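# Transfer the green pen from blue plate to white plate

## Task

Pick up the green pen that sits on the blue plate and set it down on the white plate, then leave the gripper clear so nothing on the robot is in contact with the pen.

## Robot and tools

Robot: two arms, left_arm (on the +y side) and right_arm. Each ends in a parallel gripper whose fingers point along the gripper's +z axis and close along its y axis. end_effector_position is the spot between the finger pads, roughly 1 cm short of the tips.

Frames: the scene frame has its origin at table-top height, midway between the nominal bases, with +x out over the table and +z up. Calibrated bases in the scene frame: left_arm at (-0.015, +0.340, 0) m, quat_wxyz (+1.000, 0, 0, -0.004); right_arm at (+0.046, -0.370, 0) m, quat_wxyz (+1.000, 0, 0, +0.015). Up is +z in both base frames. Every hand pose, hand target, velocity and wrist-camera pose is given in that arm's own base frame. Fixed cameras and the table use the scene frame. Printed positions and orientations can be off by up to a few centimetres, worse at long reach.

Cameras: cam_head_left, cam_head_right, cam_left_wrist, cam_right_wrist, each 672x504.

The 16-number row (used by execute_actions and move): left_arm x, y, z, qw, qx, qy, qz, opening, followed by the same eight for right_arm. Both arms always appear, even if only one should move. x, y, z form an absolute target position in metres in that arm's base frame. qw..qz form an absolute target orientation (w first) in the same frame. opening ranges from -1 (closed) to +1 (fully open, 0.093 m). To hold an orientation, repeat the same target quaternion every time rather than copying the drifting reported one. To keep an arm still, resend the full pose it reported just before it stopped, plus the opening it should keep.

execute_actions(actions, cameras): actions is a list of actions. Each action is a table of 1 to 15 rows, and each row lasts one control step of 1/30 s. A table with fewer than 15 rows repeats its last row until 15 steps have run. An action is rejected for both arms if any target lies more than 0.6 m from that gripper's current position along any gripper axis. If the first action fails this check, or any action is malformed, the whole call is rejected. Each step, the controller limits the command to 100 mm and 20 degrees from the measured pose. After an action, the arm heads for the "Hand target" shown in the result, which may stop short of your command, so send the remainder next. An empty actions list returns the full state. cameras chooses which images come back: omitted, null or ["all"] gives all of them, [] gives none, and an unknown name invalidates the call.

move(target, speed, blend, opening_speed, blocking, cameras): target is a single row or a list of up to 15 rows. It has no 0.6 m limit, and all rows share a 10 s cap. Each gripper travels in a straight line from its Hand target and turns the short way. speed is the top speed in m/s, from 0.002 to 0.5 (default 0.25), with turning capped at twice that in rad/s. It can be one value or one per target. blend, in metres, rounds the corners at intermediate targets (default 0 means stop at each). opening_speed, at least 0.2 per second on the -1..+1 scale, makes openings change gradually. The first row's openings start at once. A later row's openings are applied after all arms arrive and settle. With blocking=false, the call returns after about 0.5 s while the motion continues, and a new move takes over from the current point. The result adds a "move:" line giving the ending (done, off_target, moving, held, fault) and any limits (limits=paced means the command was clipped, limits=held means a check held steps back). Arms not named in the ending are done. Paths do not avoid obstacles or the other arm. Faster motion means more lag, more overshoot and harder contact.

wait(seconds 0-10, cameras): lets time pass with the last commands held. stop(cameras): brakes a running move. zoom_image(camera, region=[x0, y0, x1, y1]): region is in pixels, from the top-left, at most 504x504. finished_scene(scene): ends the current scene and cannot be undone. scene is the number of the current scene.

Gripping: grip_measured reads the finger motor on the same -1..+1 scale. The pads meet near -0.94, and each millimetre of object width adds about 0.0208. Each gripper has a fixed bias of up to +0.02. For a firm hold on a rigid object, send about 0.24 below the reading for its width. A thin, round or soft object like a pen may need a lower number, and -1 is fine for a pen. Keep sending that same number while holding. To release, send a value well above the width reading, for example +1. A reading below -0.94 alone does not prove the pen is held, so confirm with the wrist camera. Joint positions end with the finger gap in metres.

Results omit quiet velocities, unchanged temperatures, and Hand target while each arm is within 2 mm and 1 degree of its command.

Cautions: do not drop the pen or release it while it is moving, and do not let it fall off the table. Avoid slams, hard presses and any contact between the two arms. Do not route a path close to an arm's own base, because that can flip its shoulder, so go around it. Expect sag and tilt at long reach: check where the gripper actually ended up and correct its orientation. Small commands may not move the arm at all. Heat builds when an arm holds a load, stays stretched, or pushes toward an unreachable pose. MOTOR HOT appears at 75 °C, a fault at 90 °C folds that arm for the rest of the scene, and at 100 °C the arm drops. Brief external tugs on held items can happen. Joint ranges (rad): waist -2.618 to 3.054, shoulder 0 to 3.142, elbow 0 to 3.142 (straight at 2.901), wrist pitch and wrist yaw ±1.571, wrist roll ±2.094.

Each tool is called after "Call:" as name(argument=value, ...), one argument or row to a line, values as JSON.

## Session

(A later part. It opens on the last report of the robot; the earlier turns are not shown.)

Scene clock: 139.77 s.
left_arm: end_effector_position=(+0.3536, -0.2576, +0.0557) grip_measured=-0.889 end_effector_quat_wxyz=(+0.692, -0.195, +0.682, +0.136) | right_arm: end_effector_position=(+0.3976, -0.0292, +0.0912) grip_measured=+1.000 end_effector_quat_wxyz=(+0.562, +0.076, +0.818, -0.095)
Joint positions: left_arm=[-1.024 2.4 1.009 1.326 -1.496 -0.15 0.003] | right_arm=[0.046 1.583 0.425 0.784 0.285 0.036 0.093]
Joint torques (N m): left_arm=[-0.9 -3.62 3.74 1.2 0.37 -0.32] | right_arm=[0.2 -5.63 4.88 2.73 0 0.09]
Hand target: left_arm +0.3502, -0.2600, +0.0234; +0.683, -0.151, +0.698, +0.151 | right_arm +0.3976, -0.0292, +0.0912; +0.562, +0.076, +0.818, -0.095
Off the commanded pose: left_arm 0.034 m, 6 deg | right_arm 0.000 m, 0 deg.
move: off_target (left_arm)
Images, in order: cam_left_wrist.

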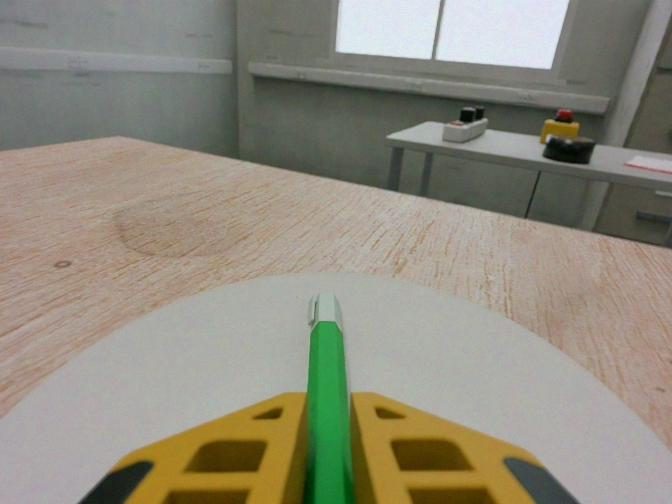

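Call:
move(
  target=[
    [0.353,-0.259,0.052,0.690,-0.153,0.690,0.153,-1,0.3976,-0.0292,0.0912,0.562,0.076,0.818,-0.095,1],
    [0.353,-0.259,0.052,0.690,-0.153,0.690,0.153,-0.4,0.3976,-0.0292,0.0912,0.562,0.076,0.818,-0.095,1],
    [0.353,-0.259,0.16,0.690,-0.153,0.690,0.153,-0.4,0.3976,-0.0292,0.0912,0.562,0.076,0.818,-0.095,1],
    [0.28,-0.05,0.16,0.707,0,0.707,0,-0.4,0.3976,-0.0292,0.0912,0.562,0.076,0.818,-0.095,1],
  ],
  speed=[0.1,0.1,0.1,0.25],
  opening_speed=0.8,
)

Call:
zoom_image(
  camera="cam_head_left",
  region=[220, 190, 370, 302],
)

Scene clock: 153.53 s.
left_arm: end_effector_position=(+0.2828, -0.0505, +0.1774) grip_measured=-0.403 end_effector_quat_wxyz=(+0.711, -0.017, +0.703, -0.005) | right_arm: end_effector_position=(+0.3976, -0.0292, +0.0912) grip_measured=+1.000 end_effector_quat_wxyz=(+0.562, +0.076, +0.818, -0.095)
Joint positions: left_arm=[-0.436 0.787 0.025 0.774 -0.453 -0.026 0.026] | right_arm=[0.046 1.583 0.425 0.784 0.285 0.036 0.093]
Joint torques (N m): left_arm=[0.75 0.16 6.08 2.03 0.21 0.06] | right_arm=[0.21 -5.6 4.9 2.73 0 0.08]
Hand target: left_arm +0.2813, -0.0500, +0.1599; +0.692, -0.004, +0.722, +0.002 | right_arm +0.3976, -0.0292, +0.0912; +0.562, +0.076, +0.818, -0.095
Off the commanded pose: left_arm 0.018 m, 2 deg | right_arm 0.000 m, 0 deg.
joint sent to its limit (left arm) — joint 3 (elbow), lower limit, where the elbow is as bent as it goes. The joint targets are off in orientation, not in position.
move: off_target (left_arm)

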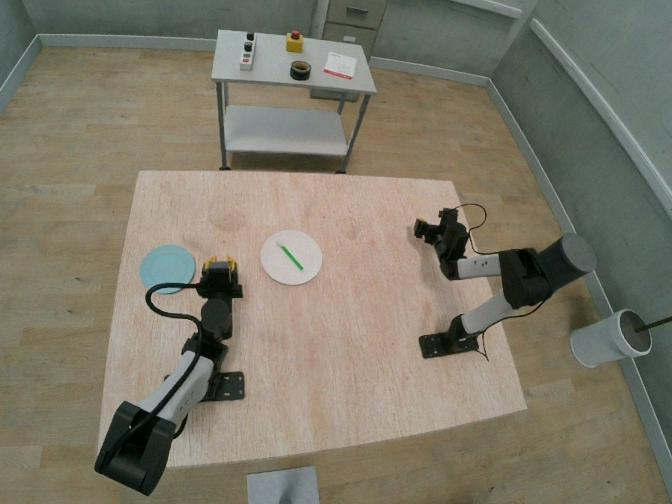

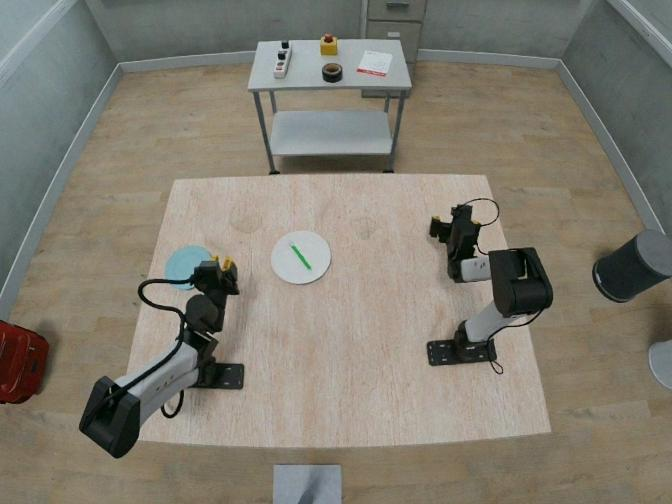

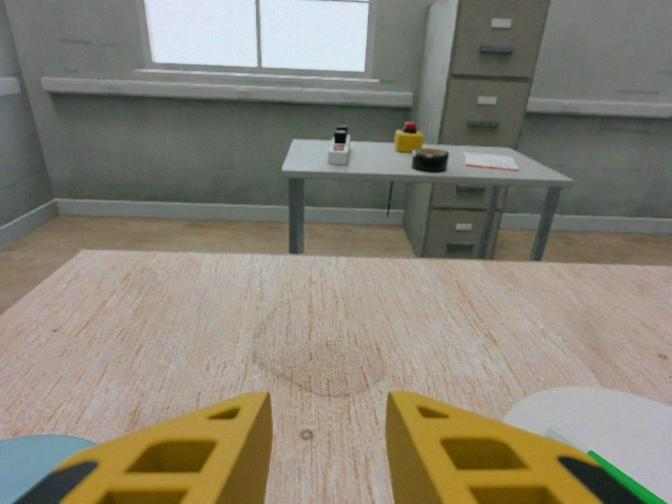

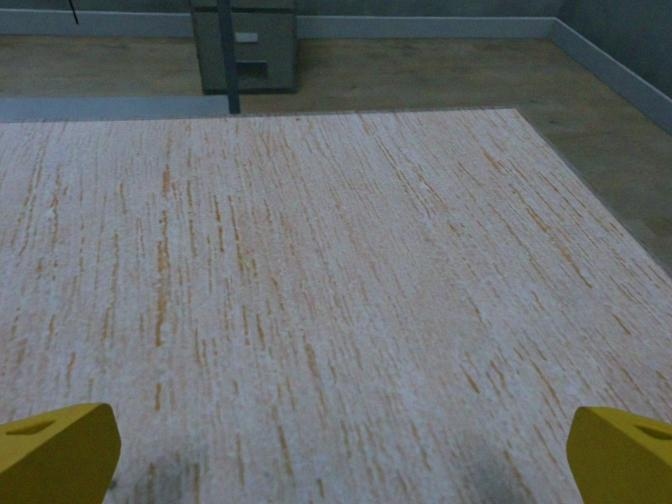

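Scaled by 3.360.

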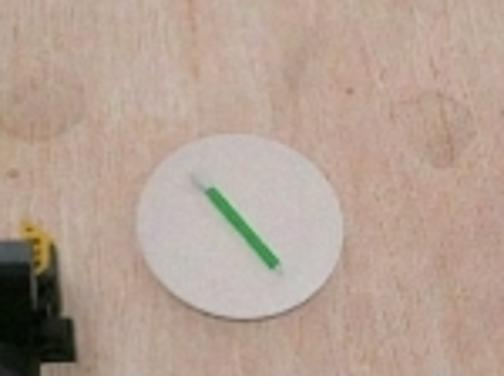

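Call:
finished_scene(
  scene=1,
)

The scene is finished: the task was done.


## Next scene

The same job, from a new start.

Call:
execute_actions(
  actions=[],
)

Scene clock: 0.00 s.
left_arm: end_effector_position=(+0.4094, -0.1553, +0.2796) grip_measured=+1.000 end_effector_quat_wxyz=(+0.279, +0.476, +0.794, -0.253) | right_arm: end_effector_position=(+0.3157, -0.1342, +0.3667) grip_measured=+1.000 end_effector_quat_wxyz=(+0.631, +0.105, +0.685, -0.348)
Joint positions: left_arm=[-0.113 1.983 2.211 -1.429 0.696 0.832 0.093] | right_arm=[-0.17 0.925 0.815 0.154 0.486 -0.372 0.093]
Joint velocities: within noise
Joint torques (N m): no reading
Motor temperatures (°C): left_arm=[26 27 28 29 26 28 26] | right_arm=[27 28 25 26 26 27 27]
Heat: left arm: 29 °C; right arm: 28 °C.
Hand target: left_arm +0.4084, -0.1550, +0.2835; +0.283, +0.477, +0.793, -0.251 | right_arm +0.3149, -0.1341, +0.3704; +0.633, +0.106, +0.683, -0.348
Tool commands: left_gripper/opening=+1.0 right_gripper/opening=+1.0

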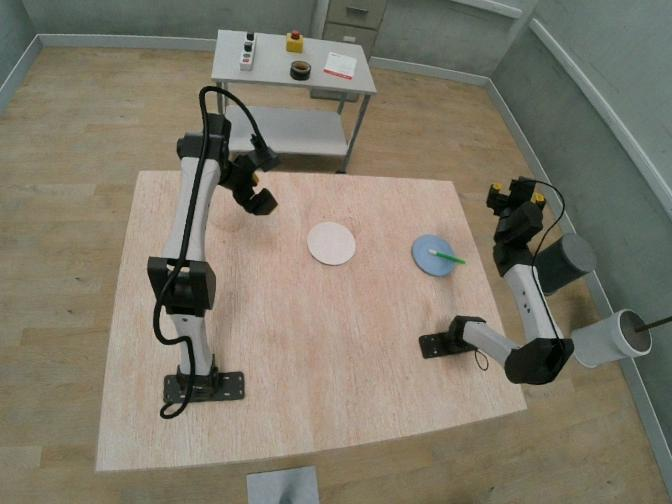

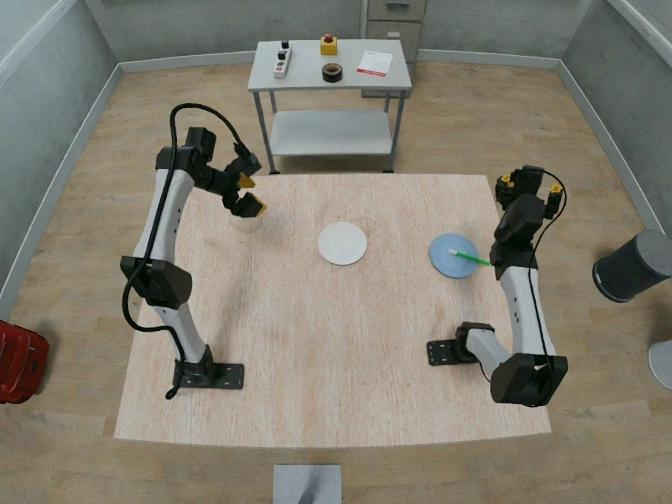

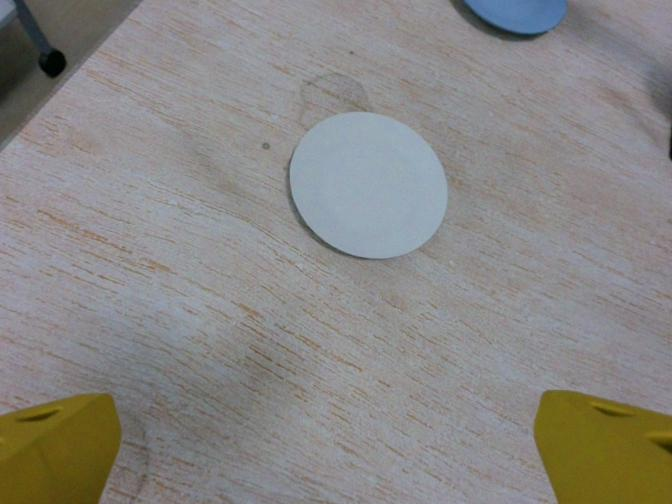

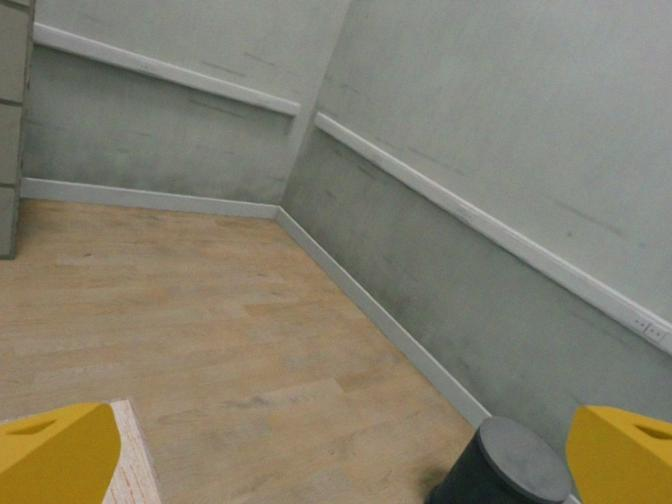

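Call:
move(
  target=[0.4084,-0.155,0.2835,0.283,0.477,0.793,-0.251,1,0.29,-0.08,0.14,0,-0.595,0.804,0,0.3],
)

Call:
zoom_image(
  camera="cam_head_left",
  region=[390, 210, 490, 285],
)

Call:
zoom_image(
  camera="cam_head_right",
  region=[410, 210, 510, 285],
)

Scene clock: 28.73 s.
left_arm: end_effector_position=(+0.4094, -0.1553, +0.2796) grip_measured=+1.000 end_effector_quat_wxyz=(+0.279, +0.476, +0.794, -0.253) | right_arm: end_effector_position=(+0.2863, -0.0773, +0.1366) grip_measured=+0.302 end_effector_quat_wxyz=(+0.008, -0.589, +0.808, +0.004)
Joint positions: left_arm=[-0.113 1.983 2.211 -1.429 0.696 0.832 0.093] | right_arm=[-0.274 1.66 1.43 -1.337 -0.018 -1.533 0.06]
Joint torques (N m): left_arm=[-0.06 -9.1 7.53 1.24 0.5 0.03] | right_arm=[0.59 -5.93 8.13 0.04 0.02 -0.02]
Motor temperatures (°C): left_arm=[26 33 30 31 26 28 26] | right_arm=[27 28 28 31 26 27 27]
Hand target: left_arm +0.4084, -0.1550, +0.2835; +0.283, +0.477, +0.793, -0.251 | right_arm +0.2888, -0.0797, +0.1418; +0.002, -0.595, +0.803, -0.002
Off the commanded pose: left_arm 0.004 m, 0 deg | right_arm 0.006 m, 1 deg.
move: done

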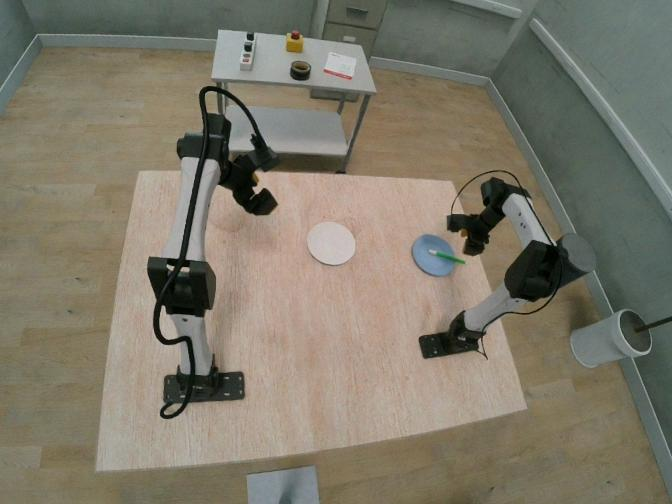

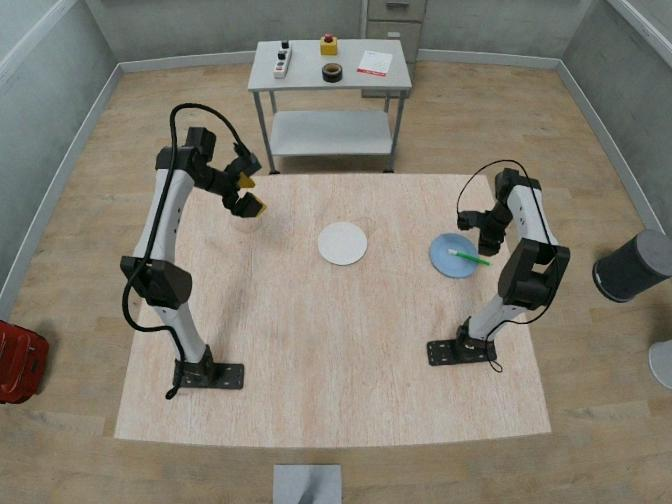

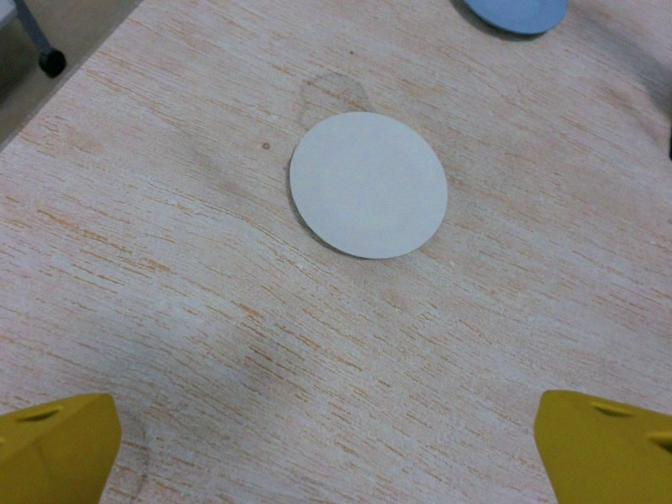

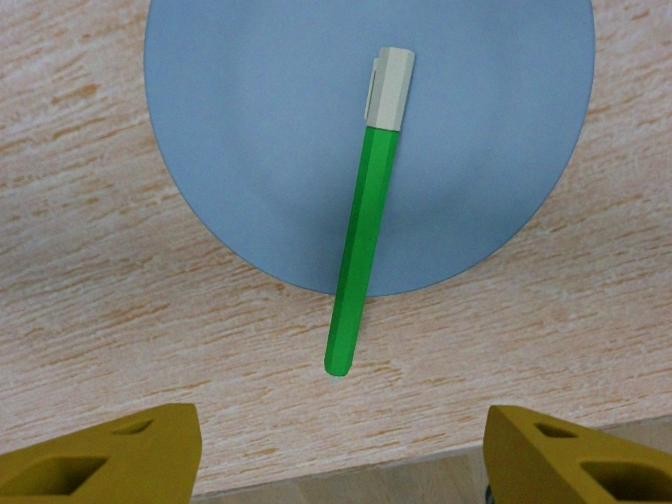

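Scaled by 5.040.

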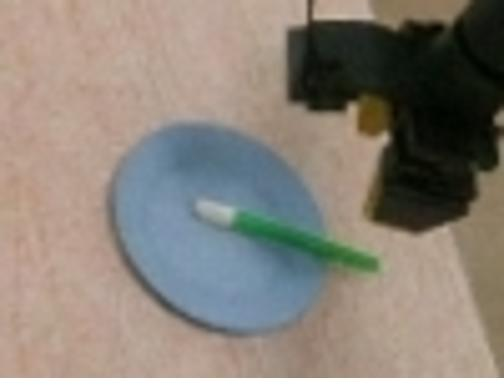

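Scaled by 5.040.

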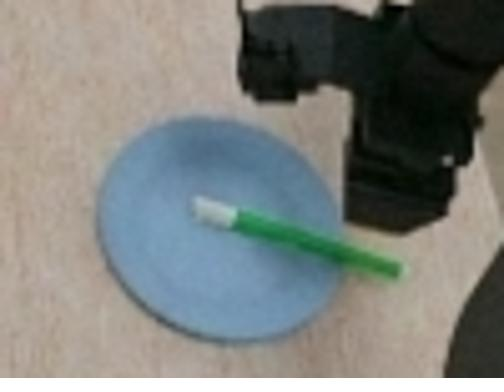

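Call:
move(
  target=[0.4084,-0.155,0.2835,0.283,0.477,0.793,-0.251,1,0.311,-0.027,0.09,0,-0.522,0.853,0,0.3],
  cameras=["cam_right_wrist"],
)

Scene clock: 44.17 s.
left_arm: end_effector_position=(+0.4094, -0.1553, +0.2796) grip_measured=+1.000 end_effector_quat_wxyz=(+0.279, +0.476, +0.794, -0.253) | right_arm: end_effector_position=(+0.3119, -0.0247, +0.0970) grip_measured=+0.302 end_effector_quat_wxyz=(+0.007, -0.530, +0.848, +0.004)
Joint positions: left_arm=[-0.113 1.983 2.211 -1.429 0.696 0.832 0.093] | right_arm=[-0.087 1.728 1.35 -1.186 -0.015 -1.205 0.06]
Joint torques (N m): left_arm=[-0.05 -9.1 7.51 1.24 0.5 0.03] | right_arm=[0.24 -6.94 3.86 0.58 0.01 0.19]
Heat: left arm: 35 °C; right arm: 31 °C.
Hand target: left_arm +0.4084, -0.1550, +0.2835; +0.283, +0.477, +0.793, -0.251 | right_arm +0.3111, -0.0273, +0.0901; +0.000, -0.526, +0.851, -0.001
Off the commanded pose: left_arm 0.004 m, 0 deg | right_arm 0.007 m, 1 deg.
move: done
Images, in order: cam_right_wrist.

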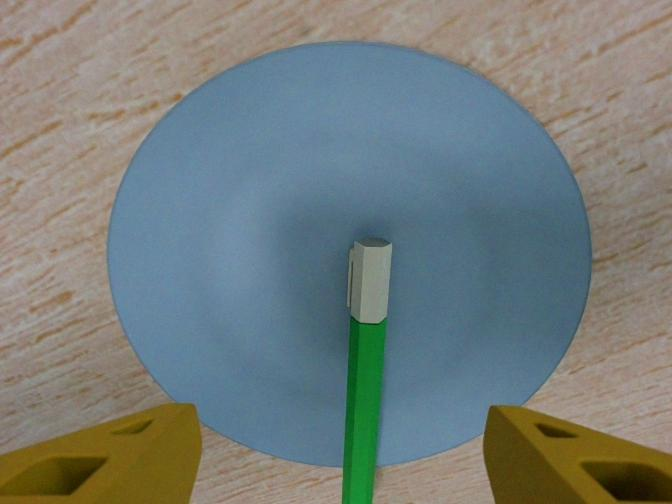

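Call:
move(
  target=[0.4084,-0.155,0.2835,0.283,0.477,0.793,-0.251,1,0.315,-0.03,0.04,0,-0.522,0.853,0,0],
  speed=0.1,
  cameras=["cam_right_wrist","cam_head_left"],
)

Call:
zoom_image(
  camera="cam_head_left",
  region=[390, 210, 490, 285],
)

Scene clock: 51.27 s.
left_arm: end_effector_position=(+0.4094, -0.1553, +0.2796) grip_measured=+1.000 end_effector_quat_wxyz=(+0.279, +0.476, +0.794, -0.253) | right_arm: end_effector_position=(+0.3166, -0.0253, +0.0478) grip_measured=+0.002 end_effector_quat_wxyz=(+0.007, -0.526, +0.850, +0.004)
Joint positions: left_arm=[-0.113 1.983 2.211 -1.429 0.696 0.832 0.093] | right_arm=[-0.088 1.789 1.221 -0.997 -0.015 -1.196 0.045]
Joint torques (N m): left_arm=[-0.06 -9.1 7.53 1.25 0.49 0.03] | right_arm=[-0.38 -6.87 3.78 0.61 0 0.2]
Hand target: left_arm +0.4084, -0.1550, +0.2835; +0.283, +0.477, +0.793, -0.251 | right_arm +0.3145, -0.0299, +0.0402; -0.001, -0.519, +0.855, +0.001
Off the commanded pose: left_arm 0.004 m, 0 deg | right_arm 0.009 m, 1 deg.
move: done
Images, in order: cam_head_left, cam_right_wrist.

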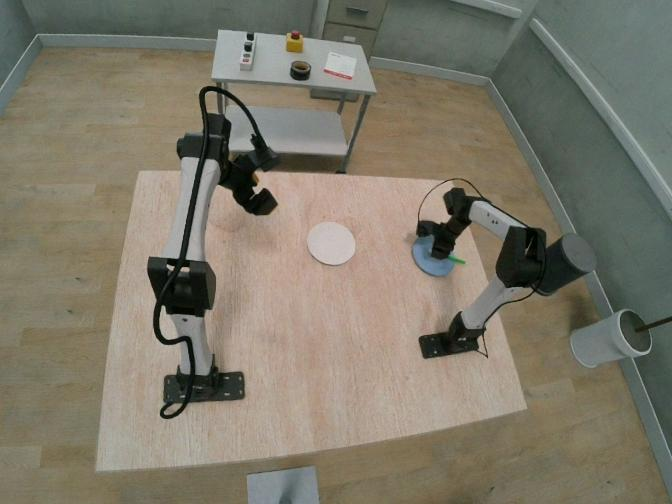

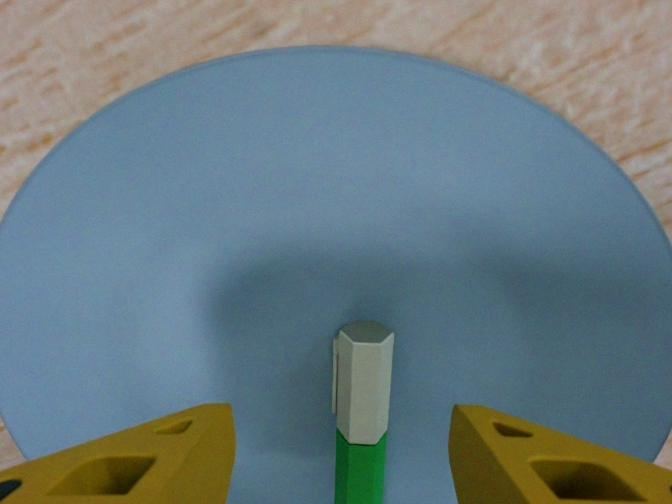

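Scaled by 5.040.

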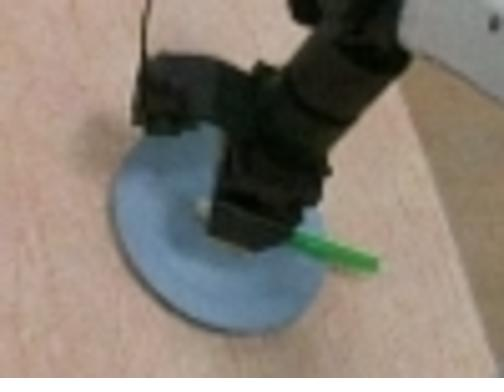

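Call:
move(
  target=[
    [0.4084,-0.155,0.2835,0.283,0.477,0.793,-0.251,1,0.309,-0.049,0.040,0,-0.522,0.853,0,0],
    [0.4084,-0.155,0.2835,0.283,0.477,0.793,-0.251,1,0.309,-0.049,0.024,0,-0.522,0.853,0,0],
  ],
  speed=0.06,
  cameras=["cam_right_wrist","cam_head_left"],
)

Scene clock: 58.20 s.
left_arm: end_effector_position=(+0.4094, -0.1553, +0.2796) grip_measured=+1.000 end_effector_quat_wxyz=(+0.279, +0.476, +0.794, -0.253) | right_arm: end_effector_position=(+0.3119, -0.0459, +0.0323) grip_measured=+0.002 end_effector_quat_wxyz=(+0.009, -0.518, +0.855, +0.002)
Joint positions: left_arm=[-0.113 1.983 2.211 -1.429 0.696 0.832 0.093] | right_arm=[-0.154 1.798 1.167 -0.929 -0.015 -1.244 0.045]
Joint torques (N m): left_arm=[-0.06 -9.1 7.53 1.24 0.5 0.03] | right_arm=[0.01 -6.67 3.58 0.58 0 -0.03]
Hand target: left_arm +0.4084, -0.1550, +0.2835; +0.283, +0.477, +0.793, -0.251 | right_arm +0.3090, -0.0488, +0.0242; +0.000, -0.522, +0.853, +0.000
Off the commanded pose: left_arm 0.004 m, 0 deg | right_arm 0.009 m, 1 deg.
move: done
Images, in order: cam_head_left, cam_right_wrist.

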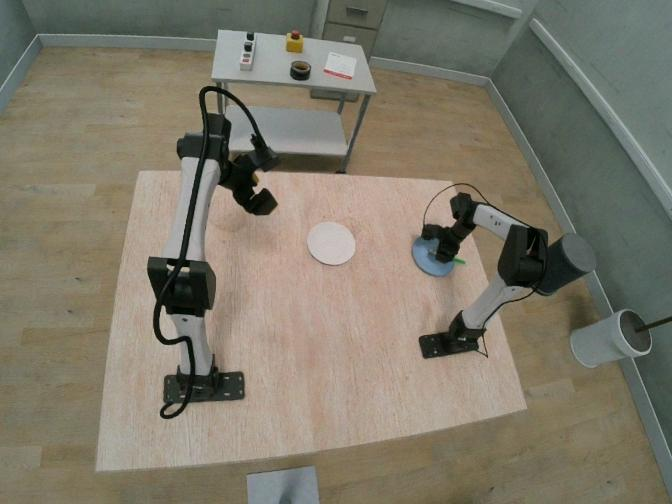

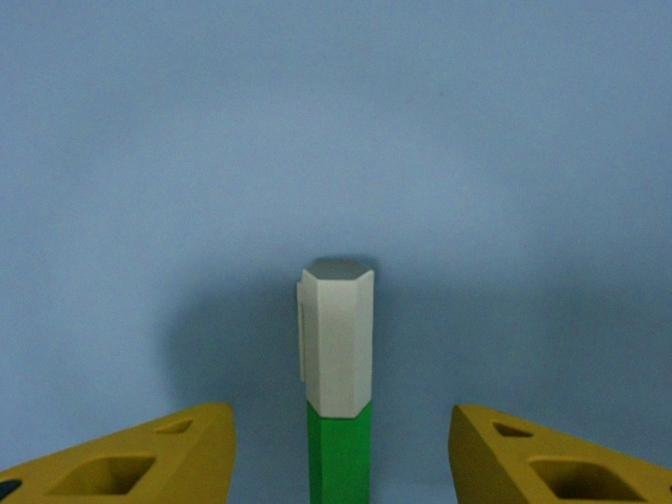

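Centered. A bit lower and close.

Call:
move(
  target=[
    [0.4084,-0.155,0.2835,0.283,0.477,0.793,-0.251,1,0.306,-0.059,0.020,0,-0.522,0.853,0,0],
    [0.4084,-0.155,0.2835,0.283,0.477,0.793,-0.251,1,0.306,-0.059,0.020,0,-0.522,0.853,0,-1],
    [0.4084,-0.155,0.2835,0.283,0.477,0.793,-0.251,1,0.306,-0.059,0.12,0,-0.522,0.853,0,-1],
  ],
  speed=0.08,
  opening_speed=1,
)

Call:
zoom_image(
  camera="cam_head_left",
  region=[390, 210, 490, 285],
)

Scene clock: 69.83 s.
left_arm: end_effector_position=(+0.4094, -0.1553, +0.2796) grip_measured=+1.000 end_effector_quat_wxyz=(+0.279, +0.476, +0.794, -0.253) | right_arm: end_effector_position=(+0.3028, -0.0541, +0.1061) grip_measured=-0.870 end_effector_quat_wxyz=(-0.007, -0.519, +0.855, +0.017)
Joint positions: left_arm=[-0.113 1.983 2.211 -1.429 0.696 0.832 0.093] | right_arm=[-0.185 1.741 1.401 -1.264 -0.015 -1.277 0.003]
Joint torques (N m): left_arm=[-0.06 -9.1 7.51 1.24 0.5 0.03] | right_arm=[-0.2 -9.69 7.91 -0.01 0 -0.02]
Motor temperatures (°C): left_arm=[26 38 31 32 26 28 26] | right_arm=[27 32 29 28 26 27 27]
Hand target: left_arm +0.4084, -0.1550, +0.2835; +0.283, +0.477, +0.793, -0.251 | right_arm +0.3055, -0.0588, +0.1198; +0.000, -0.522, +0.853, +0.000
Off the commanded pose: left_arm 0.004 m, 0 deg | right_arm 0.015 m, 2 deg.
move: off_target (right_arm)

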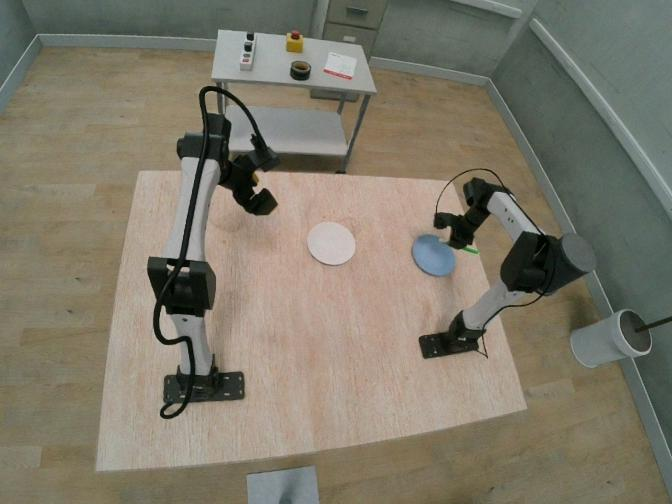

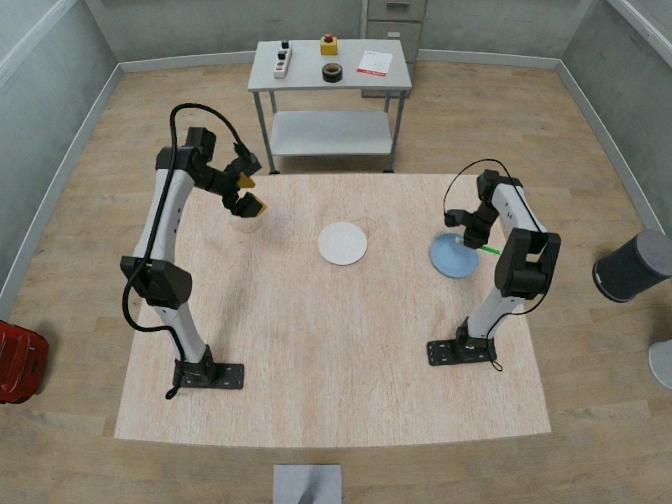

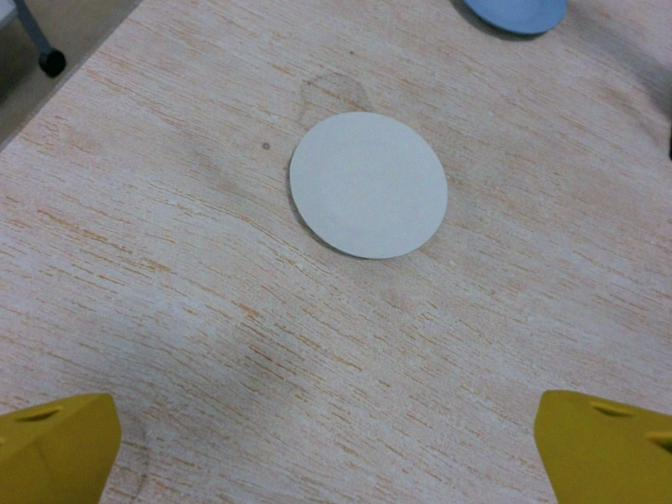

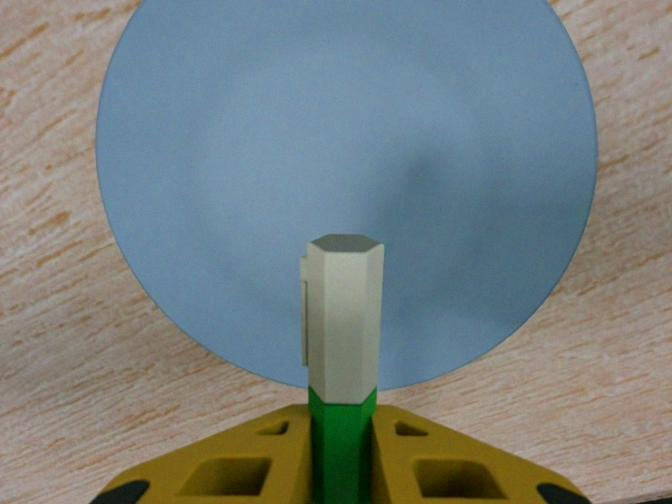

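Scaled by 5.040.

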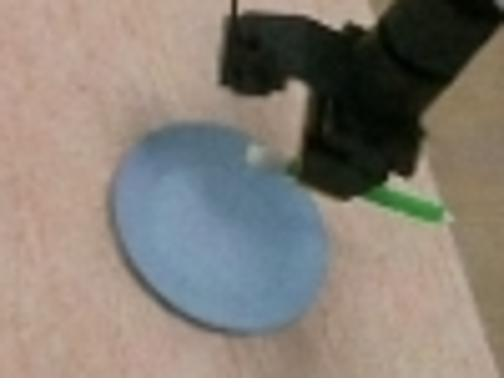

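Call:
move(
  target=[
    [0.36,0.03,0.28,0.283,0.477,0.793,-0.251,1,0.315,-0.02,0.14,0,-0.522,0.853,0,-1],
    [0.36,0.03,0.28,0.283,0.477,0.793,-0.251,1,0.365,0.355,0.13,0,-0.522,0.853,0,-1],
  ],
  speed=[0.2,0.2],
)

Call:
zoom_image(
  camera="cam_head_right",
  region=[290, 190, 410, 280],
)

Scene clock: 84.10 s.
left_arm: end_effector_position=(+0.3700, +0.0380, +0.2753) grip_measured=+1.000 end_effector_quat_wxyz=(+0.345, +0.439, +0.811, -0.174) | right_arm: end_effector_position=(+0.3622, +0.3600, +0.1305) grip_measured=-0.870 end_effector_quat_wxyz=(+0.089, -0.531, +0.842, +0.029)
Joint positions: left_arm=[0.426 1.818 1.972 -1.543 0.777 1.344 0.093] | right_arm=[0.776 2.52 2.693 -1.557 -0.018 -0.348 0.003]
Joint torques (N m): left_arm=[-0.36 -9.36 4.51 0.58 0.9 0.17] | right_arm=[-0.28 -12.08 8.01 0.53 0.04 0.21]
Hand target: left_arm +0.3602, +0.0291, +0.2797; +0.349, +0.441, +0.805, -0.189 | right_arm +0.3645, +0.3546, +0.1293; +0.084, -0.524, +0.847, +0.020
Off the commanded pose: left_arm 0.014 m, 12 deg | right_arm 0.006 m, 11 deg.
joint sent to its limit (left arm) — joint 4 (wrist pitch), lower limit. The joint targets are off in orientation, not in position.
joint sent to its limit (right arm) — joint 4 (wrist pitch), lower limit. The joint targets are off in orientation, not in position.
move: off_target (left_arm, right_arm)

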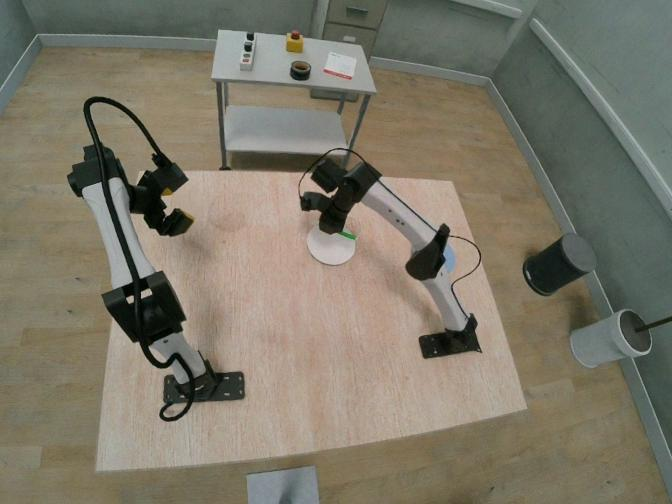

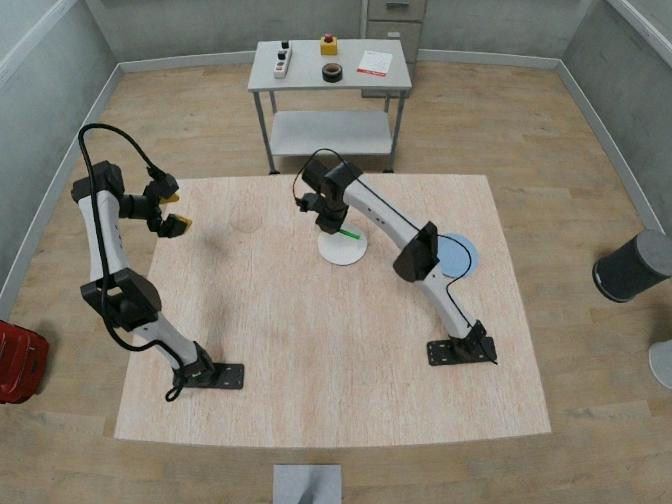

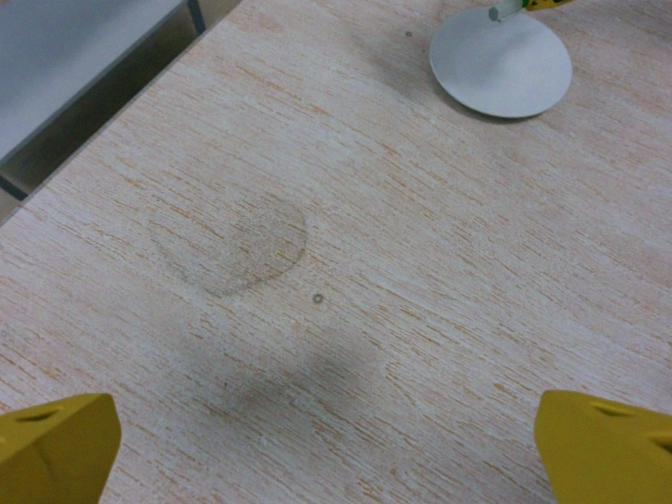

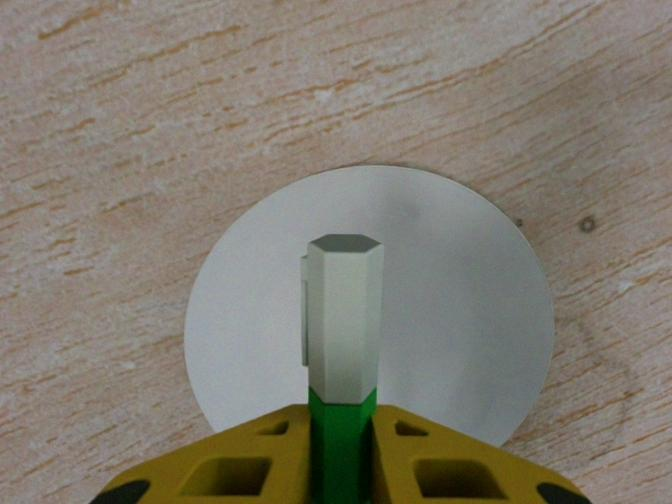

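Scaled by 4.200.

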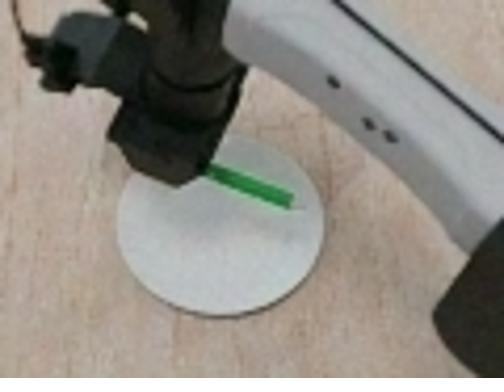

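Call:
move(
  target=[0.36,0.03,0.28,0.349,0.441,0.805,-0.189,1,0.36,0.365,0.065,0,-0.522,0.853,0,-1],
  speed=0.12,
  cameras=["cam_head_right","cam_right_wrist"],
)

Call:
zoom_image(
  camera="cam_head_right",
  region=[290, 190, 410, 280],
)

Scene clock: 91.17 s.
left_arm: end_effector_position=(+0.3700, +0.0380, +0.2753) grip_measured=+1.000 end_effector_quat_wxyz=(+0.345, +0.440, +0.811, -0.174) | right_arm: end_effector_position=(+0.3601, +0.3657, +0.0648) grip_measured=-0.870 end_effector_quat_wxyz=(+0.031, -0.524, +0.851, +0.017)
Joint positions: left_arm=[0.426 1.818 1.972 -1.543 0.777 1.346 0.093] | right_arm=[0.787 2.674 2.733 -1.561 -0.018 -0.317 0.003]
Joint torques (N m): left_arm=[-0.09 -9.26 4.71 0.58 0.91 0.17] | right_arm=[0.62 -13.09 8.03 0.28 0.06 0.2]
Heat: left arm: 40 °C; right arm: 36 °C.
Hand target: left_arm +0.3605, +0.0302, +0.2799; +0.349, +0.441, +0.805, -0.188 | right_arm +0.3597, +0.3649, +0.0650; +0.030, -0.522, +0.853, +0.008
Off the commanded pose: left_arm 0.014 m, 2 deg | right_arm 0.001 m, 4 deg.
joint sent to its limit (left arm) — joint 4 (wrist pitch), lower limit. The joint targets still meet the commanded pose.
joint sent to its limit (right arm) — joint 4 (wrist pitch), lower limit. The joint targets are off in orientation, not in position.
move: off_target (left_arm, right_arm)
Images, in order: cam_head_right, cam_right_wrist.

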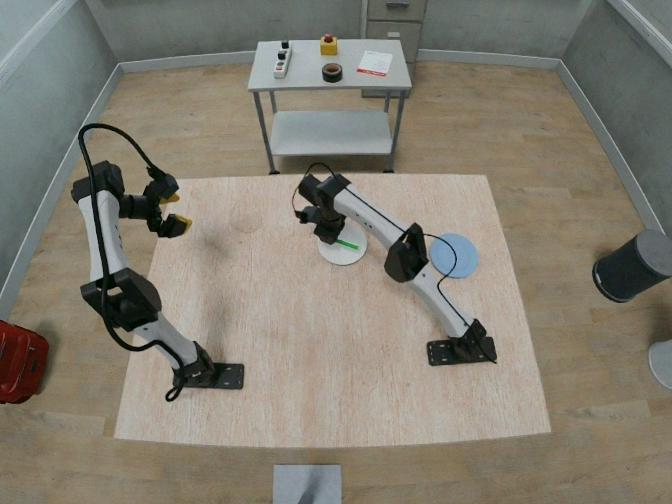

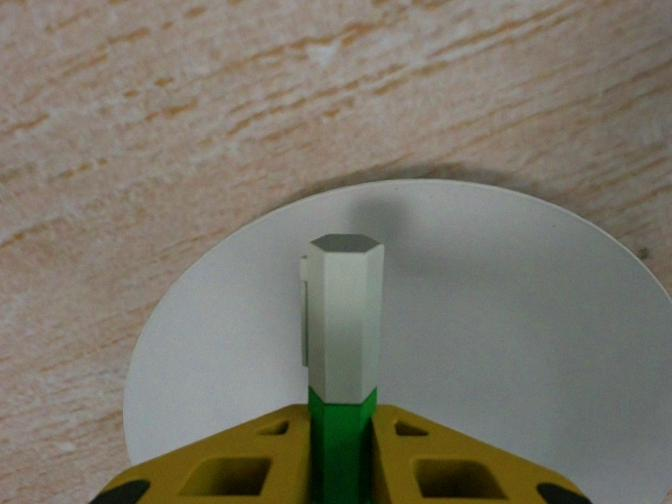

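Scaled by 4.200.

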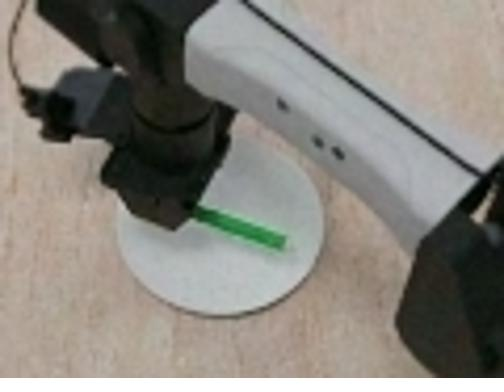

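Call:
move(
  target=[
    [0.36,0.03,0.28,0.349,0.441,0.805,-0.189,1,0.37,0.352,0.05,0,-0.522,0.853,0,-1],
    [0.36,0.03,0.28,0.349,0.441,0.805,-0.189,1,0.37,0.352,0.025,0,-0.522,0.853,0,-1],
  ],
  speed=[0.1,0.04],
  cameras=["cam_head_right","cam_right_wrist"],
)

Call:
zoom_image(
  camera="cam_head_right",
  region=[290, 190, 410, 280],
)

Scene clock: 98.70 s.
left_arm: end_effector_position=(+0.3700, +0.0380, +0.2753) grip_measured=+1.000 end_effector_quat_wxyz=(+0.345, +0.440, +0.811, -0.174) | right_arm: end_effector_position=(+0.3662, +0.3561, +0.0393) grip_measured=-0.870 end_effector_quat_wxyz=(+0.007, -0.518, +0.855, +0.011)
Joint positions: left_arm=[0.426 1.818 1.972 -1.543 0.777 1.346 0.093] | right_arm=[0.765 2.732 2.744 -1.564 -0.018 -0.325 0.003]
Joint torques (N m): left_arm=[-0.1 -9.26 4.68 0.58 0.91 0.17] | right_arm=[-0.21 -12.64 4.29 0.58 0.06 -0.03]
Motor temperatures (°C): left_arm=[26 41 31 31 27 28 26] | right_arm=[27 38 32 28 26 27 28]
Hand target: left_arm +0.3605, +0.0302, +0.2799; +0.349, +0.440, +0.805, -0.188 | right_arm +0.3695, +0.3518, +0.0253; -0.001, -0.521, +0.854, +0.000
Off the commanded pose: left_arm 0.014 m, 2 deg | right_arm 0.015 m, 2 deg.
joint sent to its limit (left arm) — joint 4 (wrist pitch), lower limit. The joint targets still meet the commanded pose.
move: off_target (left_arm, right_arm)
Images, in order: cam_head_right, cam_right_wrist.

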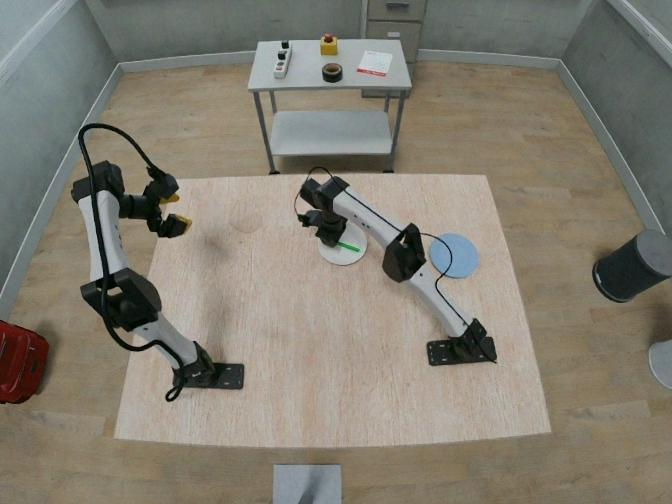

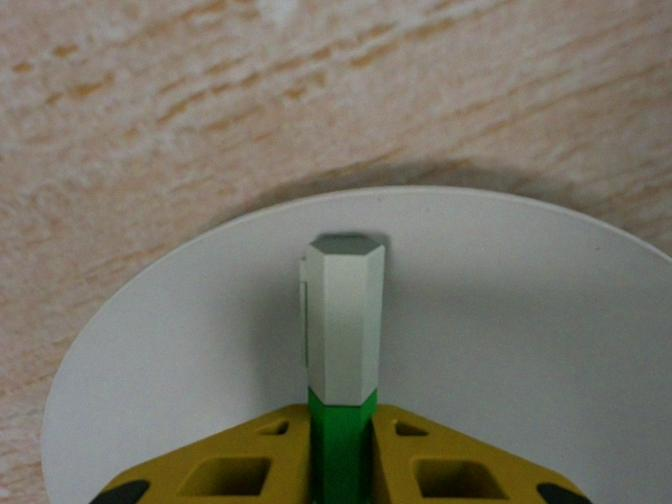

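Scaled by 4.200.

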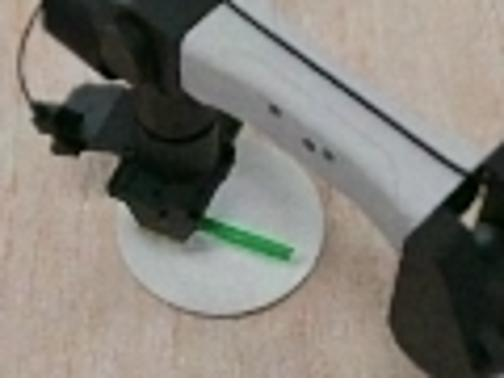

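Call:
move(
  target=[
    [0.36,0.03,0.28,0.349,0.441,0.805,-0.189,1,0.367,0.354,0.034,0,-0.522,0.853,0,-1],
    [0.36,0.03,0.28,0.349,0.441,0.805,-0.189,1,0.367,0.354,0.034,0,-0.522,0.853,0,-0.4],
    [0.36,0.03,0.28,0.349,0.441,0.805,-0.189,1,0.36,0.355,0.12,0,-0.522,0.853,0,-0.4],
    [0.36,0.03,0.28,0.349,0.441,0.805,-0.189,1,0.32,0.1,0.16,0,-0.522,0.853,0,-0.4],
  ],
  speed=[0.05,0.1,0.1,0.2],
  opening_speed=0.8,
)

Call:
zoom_image(
  camera="cam_head_right",
  region=[290, 190, 410, 280],
)

Scene clock: 111.23 s.
left_arm: end_effector_position=(+0.3700, +0.0378, +0.2755) grip_measured=+1.000 end_effector_quat_wxyz=(+0.346, +0.440, +0.810, -0.174) | right_arm: end_effector_position=(+0.3213, +0.0987, +0.1579) grip_measured=-0.402 end_effector_quat_wxyz=(-0.011, -0.512, +0.859, +0.003)
Joint positions: left_arm=[0.426 1.818 1.972 -1.543 0.779 1.346 0.093] | right_arm=[0.298 1.844 1.733 -1.482 0 -0.777 0.026]
Joint torques (N m): left_arm=[-0.09 -9.28 4.67 0.58 0.91 0.17] | right_arm=[0.62 -10.89 3.73 0.53 -0.04 -0.01]
Hand target: left_arm +0.3606, +0.0301, +0.2801; +0.350, +0.440, +0.805, -0.188 | right_arm +0.3208, +0.0988, +0.1600; +0.000, -0.519, +0.855, -0.005
Off the commanded pose: left_arm 0.013 m, 2 deg | right_arm 0.003 m, 2 deg.
joint sent to its limit (left arm) — joint 4 (wrist pitch), lower limit. The joint targets still meet the commanded pose.
move: off_target (left_arm)

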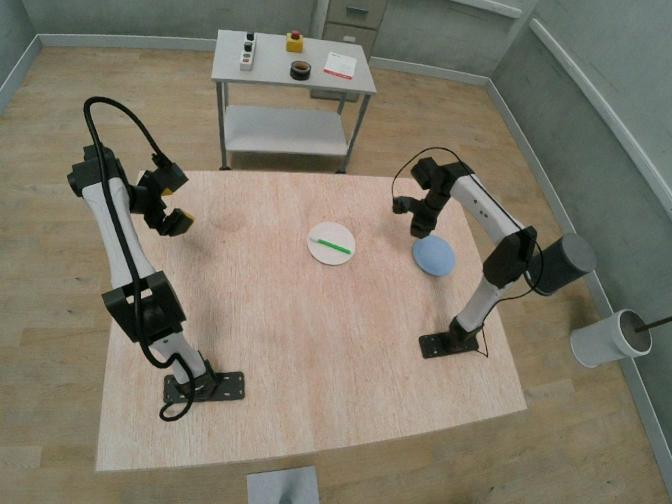

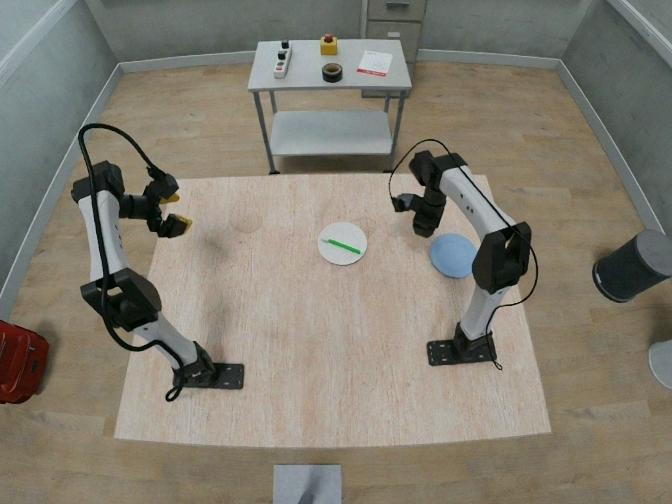

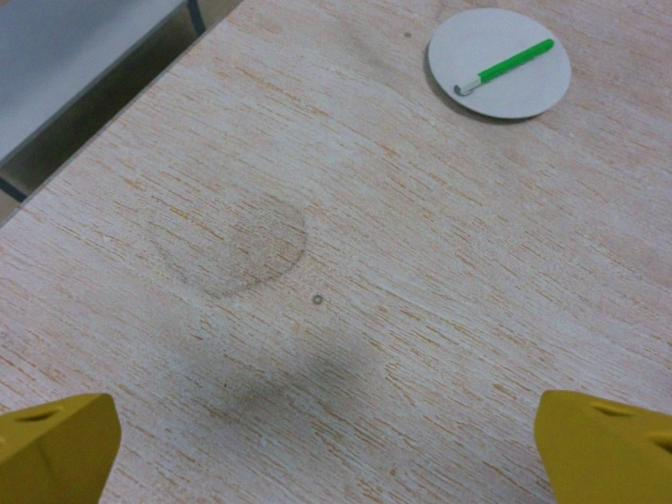

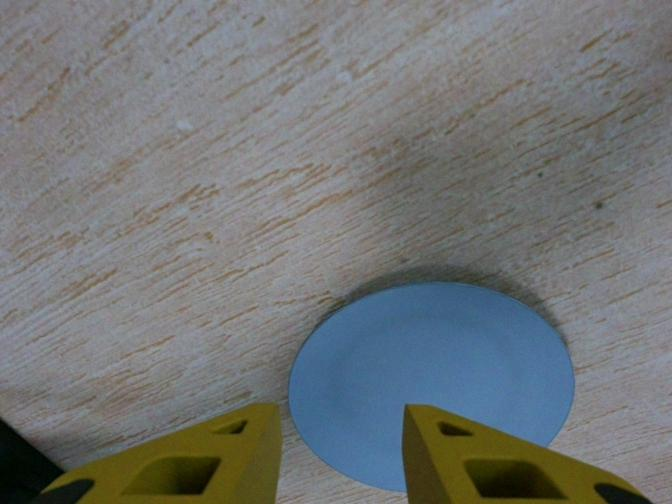

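Scaled by 4.200.

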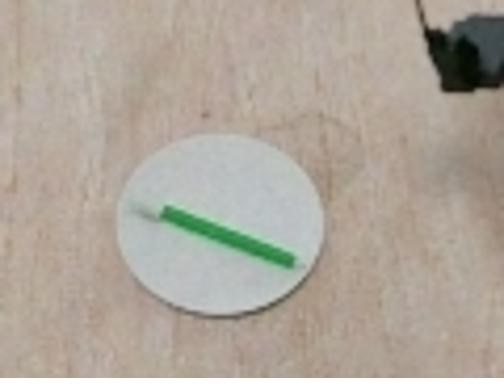

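Call:
finished_scene(
  scene=2,
)

The scene is finished: the task was done.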